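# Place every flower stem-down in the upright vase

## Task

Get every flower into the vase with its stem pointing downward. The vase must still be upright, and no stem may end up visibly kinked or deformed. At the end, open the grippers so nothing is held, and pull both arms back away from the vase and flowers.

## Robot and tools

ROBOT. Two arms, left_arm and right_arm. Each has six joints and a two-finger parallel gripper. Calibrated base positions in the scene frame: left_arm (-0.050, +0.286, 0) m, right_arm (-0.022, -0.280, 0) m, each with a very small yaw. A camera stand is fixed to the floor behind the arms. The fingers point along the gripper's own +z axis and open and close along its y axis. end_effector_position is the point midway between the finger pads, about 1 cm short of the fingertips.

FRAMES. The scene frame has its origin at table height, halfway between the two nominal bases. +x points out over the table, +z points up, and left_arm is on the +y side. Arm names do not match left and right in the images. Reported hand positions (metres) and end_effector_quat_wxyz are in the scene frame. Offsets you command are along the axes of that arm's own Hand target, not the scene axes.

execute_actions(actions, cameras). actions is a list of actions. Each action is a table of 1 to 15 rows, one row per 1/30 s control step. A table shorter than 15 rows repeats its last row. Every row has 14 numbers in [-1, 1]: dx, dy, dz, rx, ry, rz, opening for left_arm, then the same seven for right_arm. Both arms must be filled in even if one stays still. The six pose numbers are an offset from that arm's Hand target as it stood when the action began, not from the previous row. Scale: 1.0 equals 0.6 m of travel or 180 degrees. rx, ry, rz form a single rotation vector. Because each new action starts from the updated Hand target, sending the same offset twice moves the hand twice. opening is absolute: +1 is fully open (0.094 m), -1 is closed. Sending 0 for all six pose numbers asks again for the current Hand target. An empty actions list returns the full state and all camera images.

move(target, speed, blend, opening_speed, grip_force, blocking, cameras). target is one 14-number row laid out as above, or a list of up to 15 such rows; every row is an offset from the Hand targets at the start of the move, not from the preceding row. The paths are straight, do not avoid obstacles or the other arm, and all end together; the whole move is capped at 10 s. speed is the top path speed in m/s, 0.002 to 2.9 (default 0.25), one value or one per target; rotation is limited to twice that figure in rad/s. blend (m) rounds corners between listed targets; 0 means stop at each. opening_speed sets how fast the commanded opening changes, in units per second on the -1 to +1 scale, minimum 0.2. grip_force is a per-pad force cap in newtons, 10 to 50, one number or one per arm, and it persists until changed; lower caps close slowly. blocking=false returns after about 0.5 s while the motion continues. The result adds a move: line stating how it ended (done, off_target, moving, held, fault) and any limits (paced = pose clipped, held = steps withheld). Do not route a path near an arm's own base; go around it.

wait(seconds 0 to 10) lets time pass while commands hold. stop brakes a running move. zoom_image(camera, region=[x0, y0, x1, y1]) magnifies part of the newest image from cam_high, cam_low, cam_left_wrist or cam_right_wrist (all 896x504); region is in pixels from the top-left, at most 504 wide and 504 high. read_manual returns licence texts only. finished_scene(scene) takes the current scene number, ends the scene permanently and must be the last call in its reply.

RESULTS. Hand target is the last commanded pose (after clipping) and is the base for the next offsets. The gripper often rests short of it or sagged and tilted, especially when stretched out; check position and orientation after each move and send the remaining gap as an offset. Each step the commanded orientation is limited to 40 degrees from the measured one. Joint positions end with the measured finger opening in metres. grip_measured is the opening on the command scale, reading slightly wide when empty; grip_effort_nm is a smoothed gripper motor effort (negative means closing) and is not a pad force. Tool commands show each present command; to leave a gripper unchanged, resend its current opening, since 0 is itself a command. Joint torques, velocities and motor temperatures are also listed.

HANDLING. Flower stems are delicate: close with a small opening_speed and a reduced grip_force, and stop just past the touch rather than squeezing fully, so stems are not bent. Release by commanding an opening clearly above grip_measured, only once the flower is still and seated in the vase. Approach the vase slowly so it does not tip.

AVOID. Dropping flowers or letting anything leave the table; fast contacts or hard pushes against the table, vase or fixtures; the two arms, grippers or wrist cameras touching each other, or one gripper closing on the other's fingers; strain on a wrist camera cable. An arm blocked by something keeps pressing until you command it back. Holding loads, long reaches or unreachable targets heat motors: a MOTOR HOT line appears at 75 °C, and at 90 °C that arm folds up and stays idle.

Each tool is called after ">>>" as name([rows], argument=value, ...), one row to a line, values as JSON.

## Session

>>> execute_actions(actions=[])

Scene clock: 0.00 s.
left_arm: end_effector_position=(+0.3429, +0.2774, +0.0798) grip_measured=+1.000 grip_effort_nm=n/a end_effector_quat_wxyz=(+0.555, -0.001, +0.831, +0.022) | right_arm: end_effector_position=(+0.3663, -0.2678, +0.0974) grip_measured=+1.000 grip_effort_nm=n/a end_effector_quat_wxyz=(+0.602, -0.018, +0.798, +0.028)
Joint positions: left_arm=[-0.019 1.548 0.375 0.78 -0.097 -0.001 0.094] | right_arm=[-0.027 1.547 0.309 0.96 -0.065 0.005 0.094]
Joint velocities: within noise
Joint torques (N m): no reading
Motor temperatures (°C): left_arm=[34 42 42 51 33 32 30] | right_arm=[32 40 38 41 33 34 31]
Heat: left arm: 51 °C; right arm: 41 °C.
Hand target: left_arm +0.3457, +0.2772, +0.0861; +0.563, -0.001, +0.826, +0.022 | right_arm +0.3697, -0.2677, +0.1062; +0.612, -0.019, +0.790, +0.028
Tool commands: left_gripper/opening=+1.0 right_gripper/opening=+1.0
camera_calibration:
cam_left_wrist: T_world_to_cam=[[0.0054699, -0.997678, 0.0678825, 0.263787], [-0.726736, -0.0505956, -0.68505, 0.354167], [0.686895, -0.0455855, -0.725326, -0.0456191], [0, 0, 0, 1]] pos_world=[0.287278, 0.279015, 0.191627]
cam_right_wrist: T_world_to_cam=[[0.0520773, -0.997807, 0.0408582, -0.290313], [-0.652558, -0.0649718, -0.754948, 0.327607], [0.755947, 0.0126534, -0.65451, -0.0915627], [0, 0, 0, 1]] pos_world=[0.298118, -0.267232, 0.19926]

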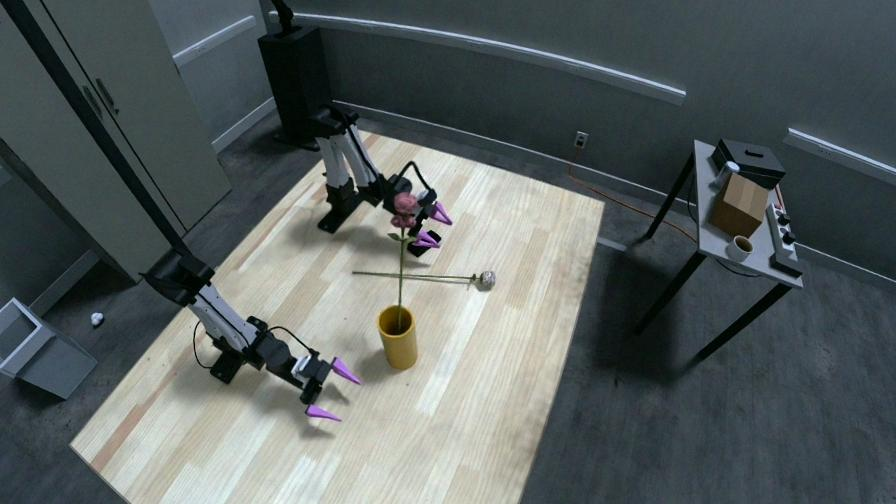

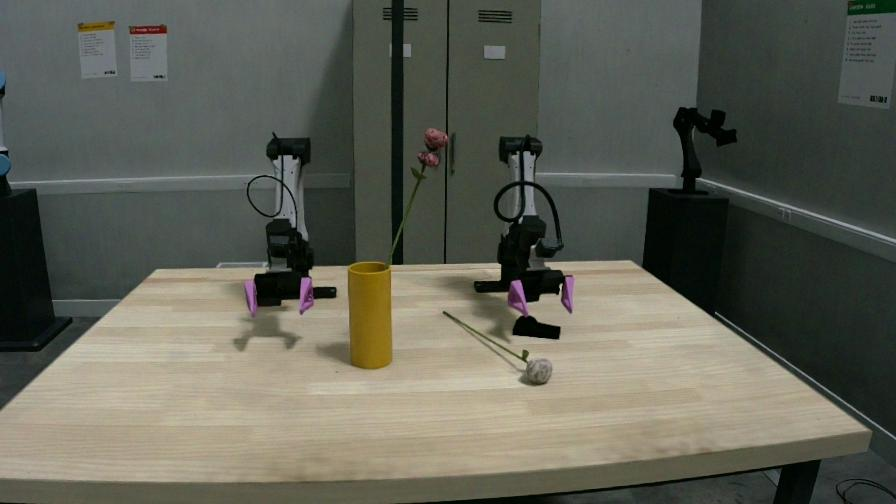

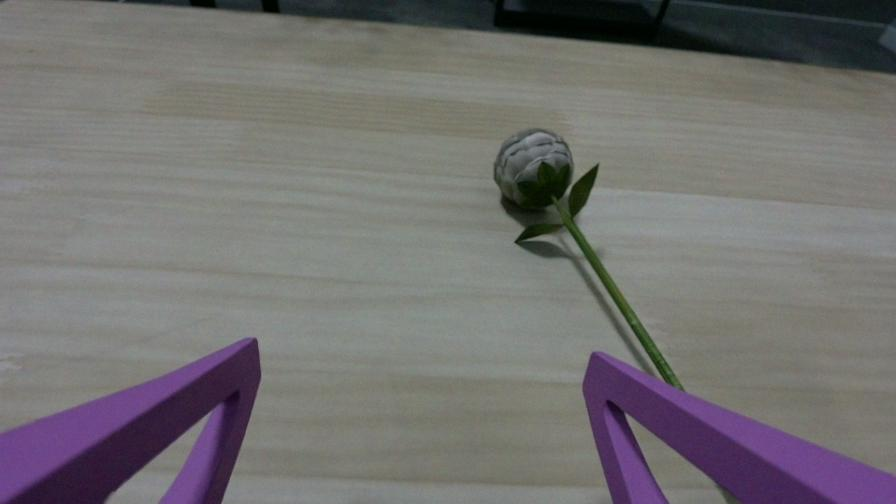

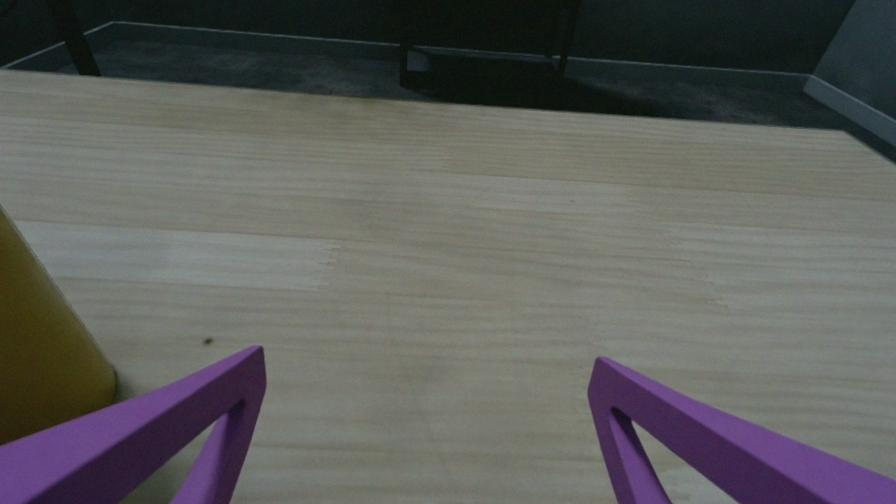

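>>> move(target=[0.0335,-0.2053,0.0597,-0.0534,0.3792,-0.0992,0.0,0,0,0,0,0,0,1.0], speed=0.3, grip_force=[25, 50], cameras=["cam_left_wrist"])

Scene clock: 21.50 s.
left_arm: end_effector_position=(+0.3719, +0.1613, +0.0483) grip_measured=+0.002 grip_effort_nm=-0.12 end_effector_quat_wxyz=(-0.002, -0.175, +0.985, +0.005) | right_arm: end_effector_position=(+0.3663, -0.2678, +0.0974) grip_measured=+1.000 grip_effort_nm=-0.01 end_effector_quat_wxyz=(+0.602, -0.018, +0.798, +0.028)
Joint positions: left_arm=[-0.244 2.271 1.956 -1.263 -0.007 -0.641 0.047] | right_arm=[-0.027 1.547 0.309 0.96 -0.065 0.005 0.094]
Joint torques (N m): left_arm=[-0.51 -9.87 8.61 0.2 0.05 -0.23] | right_arm=[-0.01 -4.51 7.39 2.01 -0.06 0]
Motor temperatures (°C): left_arm=[34 44 44 55 33 32 30] | right_arm=[32 42 40 46 33 33 31]
Heat: left arm: 55 °C; right arm: 46 °C.
Hand target: left_arm +0.3750, +0.1560, +0.0501; +0.000, -0.178, +0.984, +0.000 | right_arm +0.3697, -0.2677, +0.1062; +0.612, -0.019, +0.790, +0.028
Off the commanded pose: left_arm 0.006 m, 1 deg | right_arm 0.009 m, 2 deg.
grip_force (N): 25, 50
move: done
camera_calibration:
cam_left_wrist: T_world_to_cam=[[0.425528, -0.903643, 0.0485313, -0.0205018], [-0.832335, -0.369773, 0.4129, 0.385587], [-0.355168, -0.216095, -0.909483, 0.330205], [0, 0, 0, 1]] pos_world=[0.44694, 0.195409, 0.142102]
Images, in order (width x height): cam_left_wrist 896x504.

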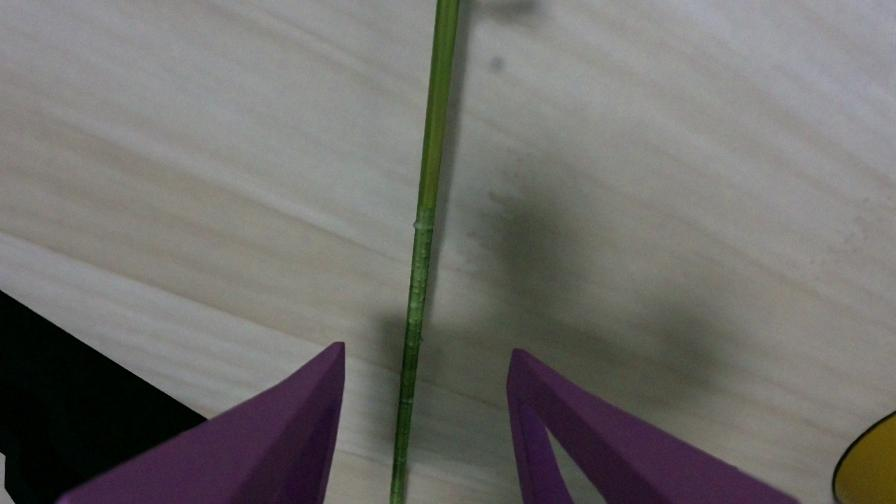

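>>> move([
  [-0.0035,0.0094,0.0702,0,0,0.011,-0.5,0,0,0,0,0,0,1.0],
  [-0.0035,0.0094,0.0702,0,0,0.011,-1.0,0,0,0,0,0,0,1.0],
  [-0.0035,0.0094,-0.075,0,-0.0556,0.011,-1.0,0,0,0,0,0,0,1.0],
  [0.1791,0.0207,-0.3832,0.0485,-0.2749,0.1039,-1.0,0,0,0,0,0,0,1.0],
  [0.3427,-0.2742,-0.7332,0.2018,-0.4873,0.1916,-1.0,0,0,0,0,0,0,1.0],
], speed=[0.08,0.1,0.2,0.3,0.3], blend=[0,0,0.03,0.05,0], cameras=["cam_high","cam_low"])

>>> zoom_image(camera="cam_high", region=[310, 80, 460, 380])

>>> zoom_image(camera="cam_low", region=[320, 30, 480, 380])

Scene clock: 39.00 s.
left_arm: end_effector_position=(+0.2417, -0.0676, +0.4744) grip_measured=-0.906 grip_effort_nm=-0.57 end_effector_quat_wxyz=(+0.699, +0.154, +0.685, -0.138) | right_arm: end_effector_position=(+0.3663, -0.2678, +0.0974) grip_measured=+1.000 grip_effort_nm=-0.01 end_effector_quat_wxyz=(+0.602, -0.018, +0.798, +0.028)
Joint positions: left_arm=[-1.087 1.51 1.649 -0.118 -0.717 0.039 0.004] | right_arm=[-0.027 1.547 0.309 0.96 -0.065 0.005 0.094]
Joint torques (N m): left_arm=[-0.06 -5.09 10.13 2.04 0.15 -0.01] | right_arm=[0.01 -4.49 7.39 2.02 -0.06 0]
Heat: left arm: 53 °C; right arm: 47 °C.
Hand target: left_arm +0.2402, -0.0701, +0.4900; +0.709, +0.146, +0.673, -0.154 | right_arm +0.3697, -0.2677, +0.1062; +0.612, -0.019, +0.790, +0.028
Off the commanded pose: left_arm 0.016 m, 3 deg | right_arm 0.009 m, 2 deg.
grip_force (N): 25, 50
move: off_target (left_arm)
Images, in order (width x height): cam_high 896x504, cam_low 896x504.

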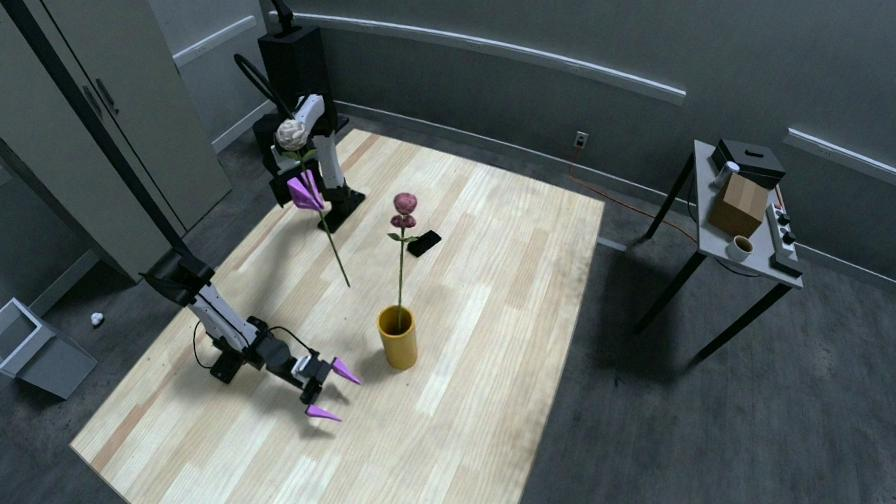

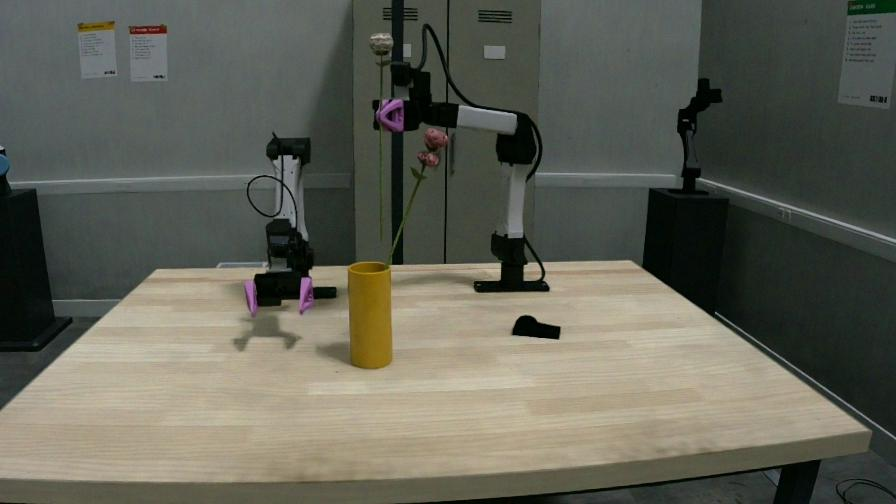

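Scaled by 1.680 from the camera's 896x504 image, which has a finer 1280x720 frame.

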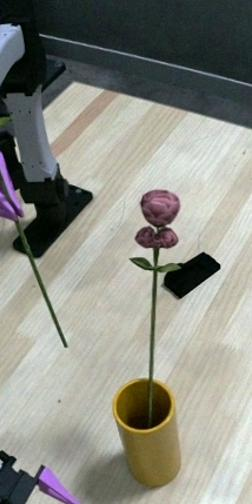

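Scaled by 1.440 from the camera's 896x504 image, which has a finer 1280x720 frame.

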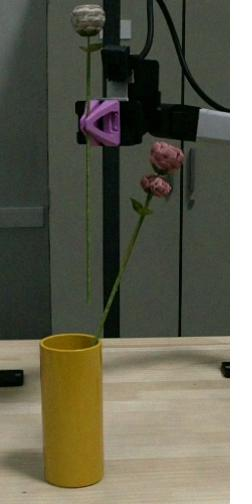

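>>> move([
  [-0.0333,0,0,0,0,0,-1.0,0,0,0,0,0,0,1.0],
  [-0.0222,0.0677,0.2143,0,0,0,-1.0,0,0,0,0,0,0,1.0],
], speed=0.2, blend=[0.02,0], cameras=["cam_high","cam_low"])

>>> zoom_image(camera="cam_high", region=[310, 130, 460, 380])

>>> zoom_image(camera="cam_low", region=[320, 30, 480, 380])

Scene clock: 50.43 s.
left_arm: end_effector_position=(+0.3742, -0.0857, +0.5000) grip_measured=-0.906 grip_effort_nm=-0.58 end_effector_quat_wxyz=(+0.703, +0.154, +0.680, -0.141) | right_arm: end_effector_position=(+0.3663, -0.2678, +0.0974) grip_measured=+1.000 grip_effort_nm=-0.01 end_effector_quat_wxyz=(+0.602, -0.018, +0.798, +0.028)
Joint positions: left_arm=[-0.802 1.926 2.237 -0.281 -0.427 0.037 0.004] | right_arm=[-0.027 1.547 0.309 0.96 -0.065 0.005 0.094]
Joint torques (N m): left_arm=[0.28 -8.21 9.33 1.92 0.09 -0.19] | right_arm=[0.01 -4.51 7.39 2.02 -0.06 0]
Motor temperatures (°C): left_arm=[34 48 48 55 33 32 31] | right_arm=[32 43 42 48 33 33 31]
Heat: left arm: 55 °C; right arm: 48 °C.
Hand target: left_arm +0.3732, -0.0861, +0.5101; +0.709, +0.146, +0.673, -0.154 | right_arm +0.3697, -0.2677, +0.1062; +0.612, -0.019, +0.790, +0.028
Off the commanded pose: left_arm 0.010 m, 2 deg | right_arm 0.009 m, 2 deg.
grip_force (N): 25, 50
move: done; blend cut to 0.0102 m at target 1
Images, in order (width x height): cam_high 896x504, cam_low 896x504.

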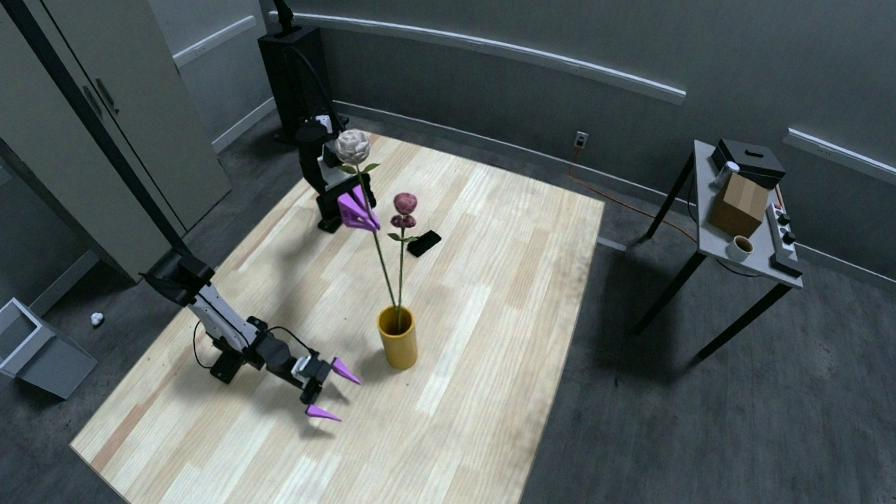

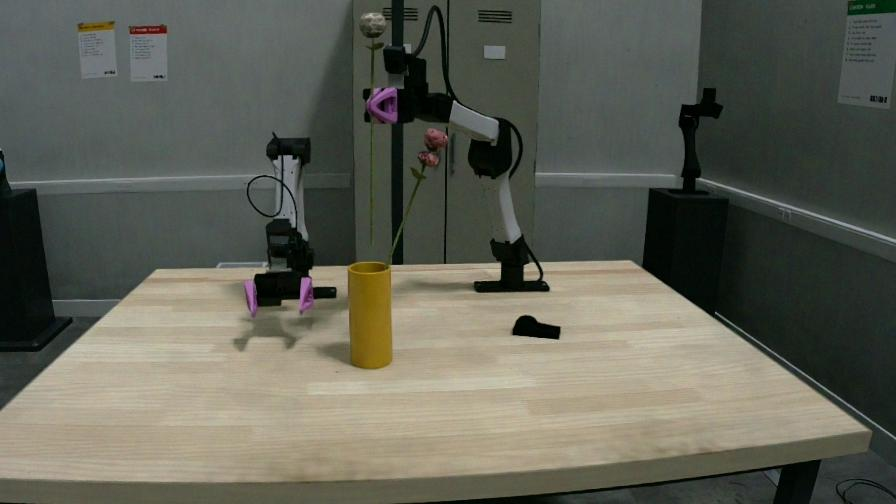

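Scaled by 2.016 from the camera's 896x504 image, which has a finer 1280x720 frame.

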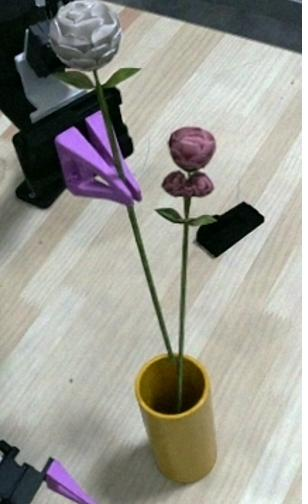

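Scaled by 1.440 from the camera's 896x504 image, which has a finer 1280x720 frame.

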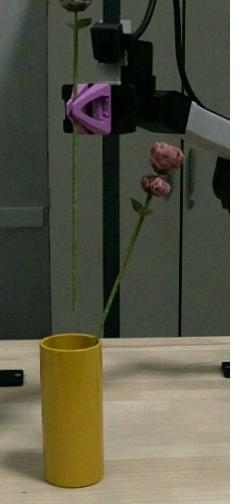

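>>> move([
  [0.0001,-0.0091,0.0041,0,0,0,-1.0,0,0,0,0,0,0,1.0],
  [0.358,-0.0091,-0.0145,0,0,0,-1.0,0,0,0,0,0,0,1.0],
  [0.383,-0.0091,-0.0158,0,0,0,-1.0,0,0,0,0,0,0,1.0],
  [0.383,-0.0091,-0.0158,0,0,0,-0.4,0,0,0,0,0,0,1.0],
  [0.3705,-0.0091,-0.2575,0,0,0,-0.4,0,0,0,0,0,0,1.0],
], speed=[0.1,0.15,0.04,0.04,0.14], blend=[0.005,0.005,0,0,0], opening_speed=0.8, cameras=["cam_high","cam_low","cam_left_wrist"])

Scene clock: 61.93 s.
left_arm: end_effector_position=(+0.2442, -0.0348, +0.2754) grip_measured=-0.402 grip_effort_nm=0.10 end_effector_quat_wxyz=(+0.704, +0.148, +0.677, -0.153) | right_arm: end_effector_position=(+0.3663, -0.2678, +0.0974) grip_measured=+1.000 grip_effort_nm=-0.01 end_effector_quat_wxyz=(+0.602, -0.018, +0.798, +0.028)
Joint positions: left_arm=[-1.023 1.426 0.736 0.738 -0.638 0.03 0.028] | right_arm=[-0.027 1.547 0.309 0.96 -0.065 0.005 0.094]
Joint torques (N m): left_arm=[-0.09 -6.43 6.45 1.9 -0.06 0.02] | right_arm=[0.01 -4.51 7.39 2.01 -0.06 0]
Motor temperatures (°C): left_arm=[34 49 49 56 33 32 31] | right_arm=[32 43 42 48 33 33 31]
Heat: left arm: 56 °C; right arm: 48 °C.
Hand target: left_arm +0.2410, -0.0319, +0.2800; +0.709, +0.146, +0.673, -0.154 | right_arm +0.3697, -0.2677, +0.1062; +0.612, -0.019, +0.790, +0.028
Off the commanded pose: left_arm 0.006 m, 1 deg | right_arm 0.009 m, 2 deg.
grip_force (N): 25, 50
move: done; blend cut to 0.0031 m at target 1
camera_calibration:
cam_left_wrist: T_world_to_cam=[[-0.471252, -0.87792, 0.084724, 0.0555187], [-0.36438, 0.10631, -0.925163, 0.38386], [0.803212, -0.466857, -0.369995, 0.00886851], [0, 0, 0, 1]] pos_world=[0.158911, 0.0120734, 0.35371]
Images, in order (width x height): cam_high 896x504, cam_low 896x504, cam_left_wrist 896x504.

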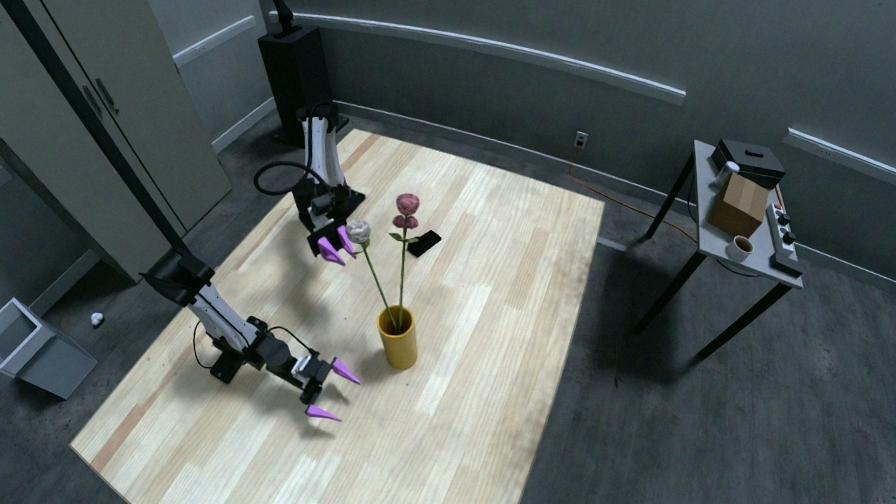

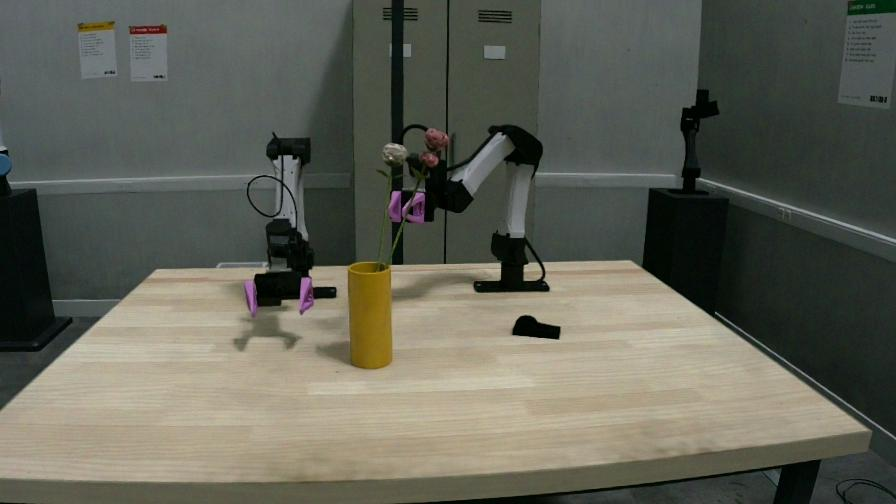

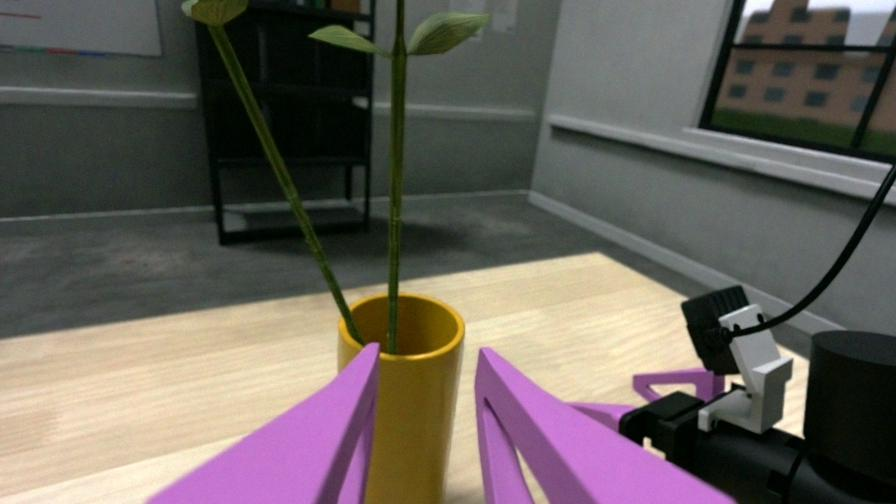

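>>> move(target=[0,0,-0.15,0,0,0,-0.4,0,0,0,0,0,0,1.0], speed=0.2, cameras=["cam_high","cam_left_wrist"])

Scene clock: 66.07 s.
left_arm: end_effector_position=(+0.1609, +0.0031, +0.2751) grip_measured=-0.402 grip_effort_nm=0.10 end_effector_quat_wxyz=(+0.708, +0.146, +0.673, -0.155) | right_arm: end_effector_position=(+0.3663, -0.2678, +0.0974) grip_measured=+1.000 grip_effort_nm=-0.01 end_effector_quat_wxyz=(+0.602, -0.018, +0.798, +0.028)
Joint positions: left_arm=[-1.279 1.133 0.519 0.695 -0.893 0.061 0.028] | right_arm=[-0.027 1.547 0.309 0.96 -0.065 0.005 0.094]
Joint torques (N m): left_arm=[-0.12 -3.49 6.87 1.62 0.03 -0.02] | right_arm=[-0.01 -4.51 7.38 2.02 -0.06 0]
Motor temperatures (°C): left_arm=[34 49 48 56 33 32 31] | right_arm=[32 43 42 48 33 33 31]
Heat: left arm: 56 °C; right arm: 48 °C.
Hand target: left_arm +0.1592, +0.0053, +0.2753; +0.709, +0.146, +0.673, -0.154 | right_arm +0.3697, -0.2677, +0.1062; +0.612, -0.019, +0.790, +0.028
Off the commanded pose: left_arm 0.003 m, 0 deg | right_arm 0.009 m, 2 deg.
grip_force (N): 25, 50
move: done
camera_calibration:
cam_left_wrist: T_world_to_cam=[[-0.471946, -0.877253, 0.0877214, 0.0488248], [-0.356105, 0.0986599, -0.929223, 0.348963], [0.806509, -0.469781, -0.358957, 0.0897746], [0, 0, 0, 1]] pos_world=[0.0749062, 0.0505775, 0.352206]
Images, in order (width x height): cam_high 896x504, cam_left_wrist 896x504.

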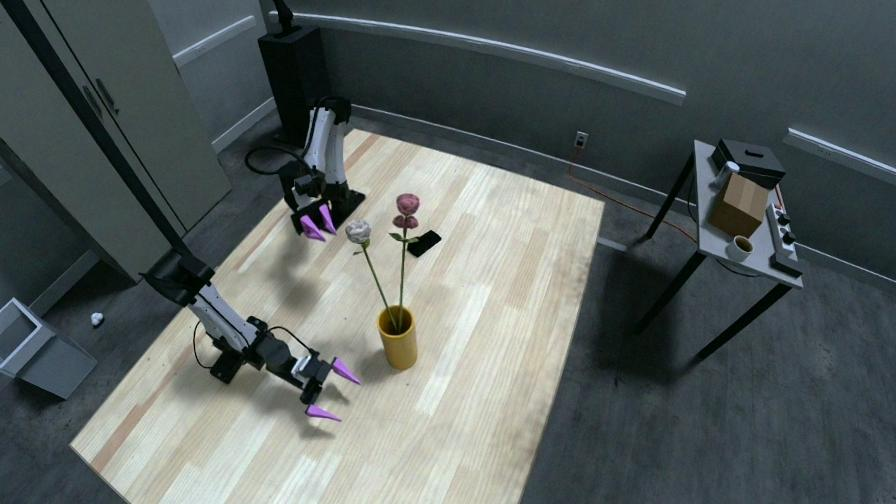

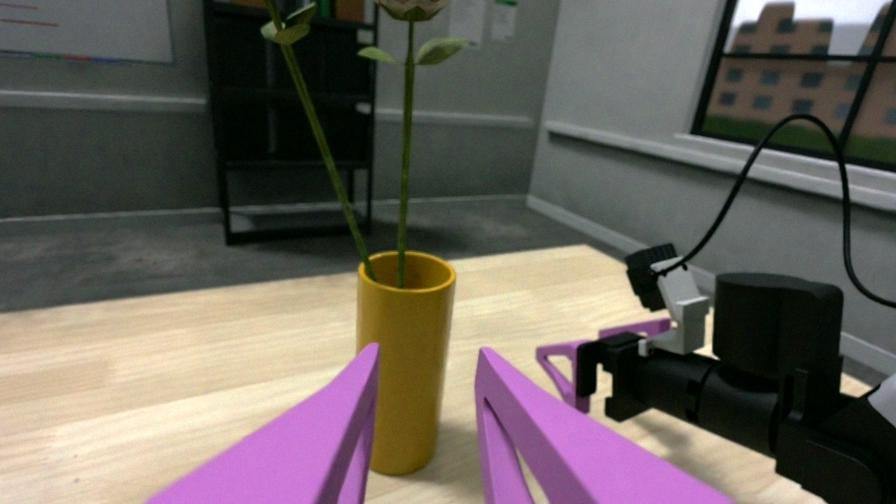

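>>> finished_scene(scene=2)

The scene is finished: the task was done.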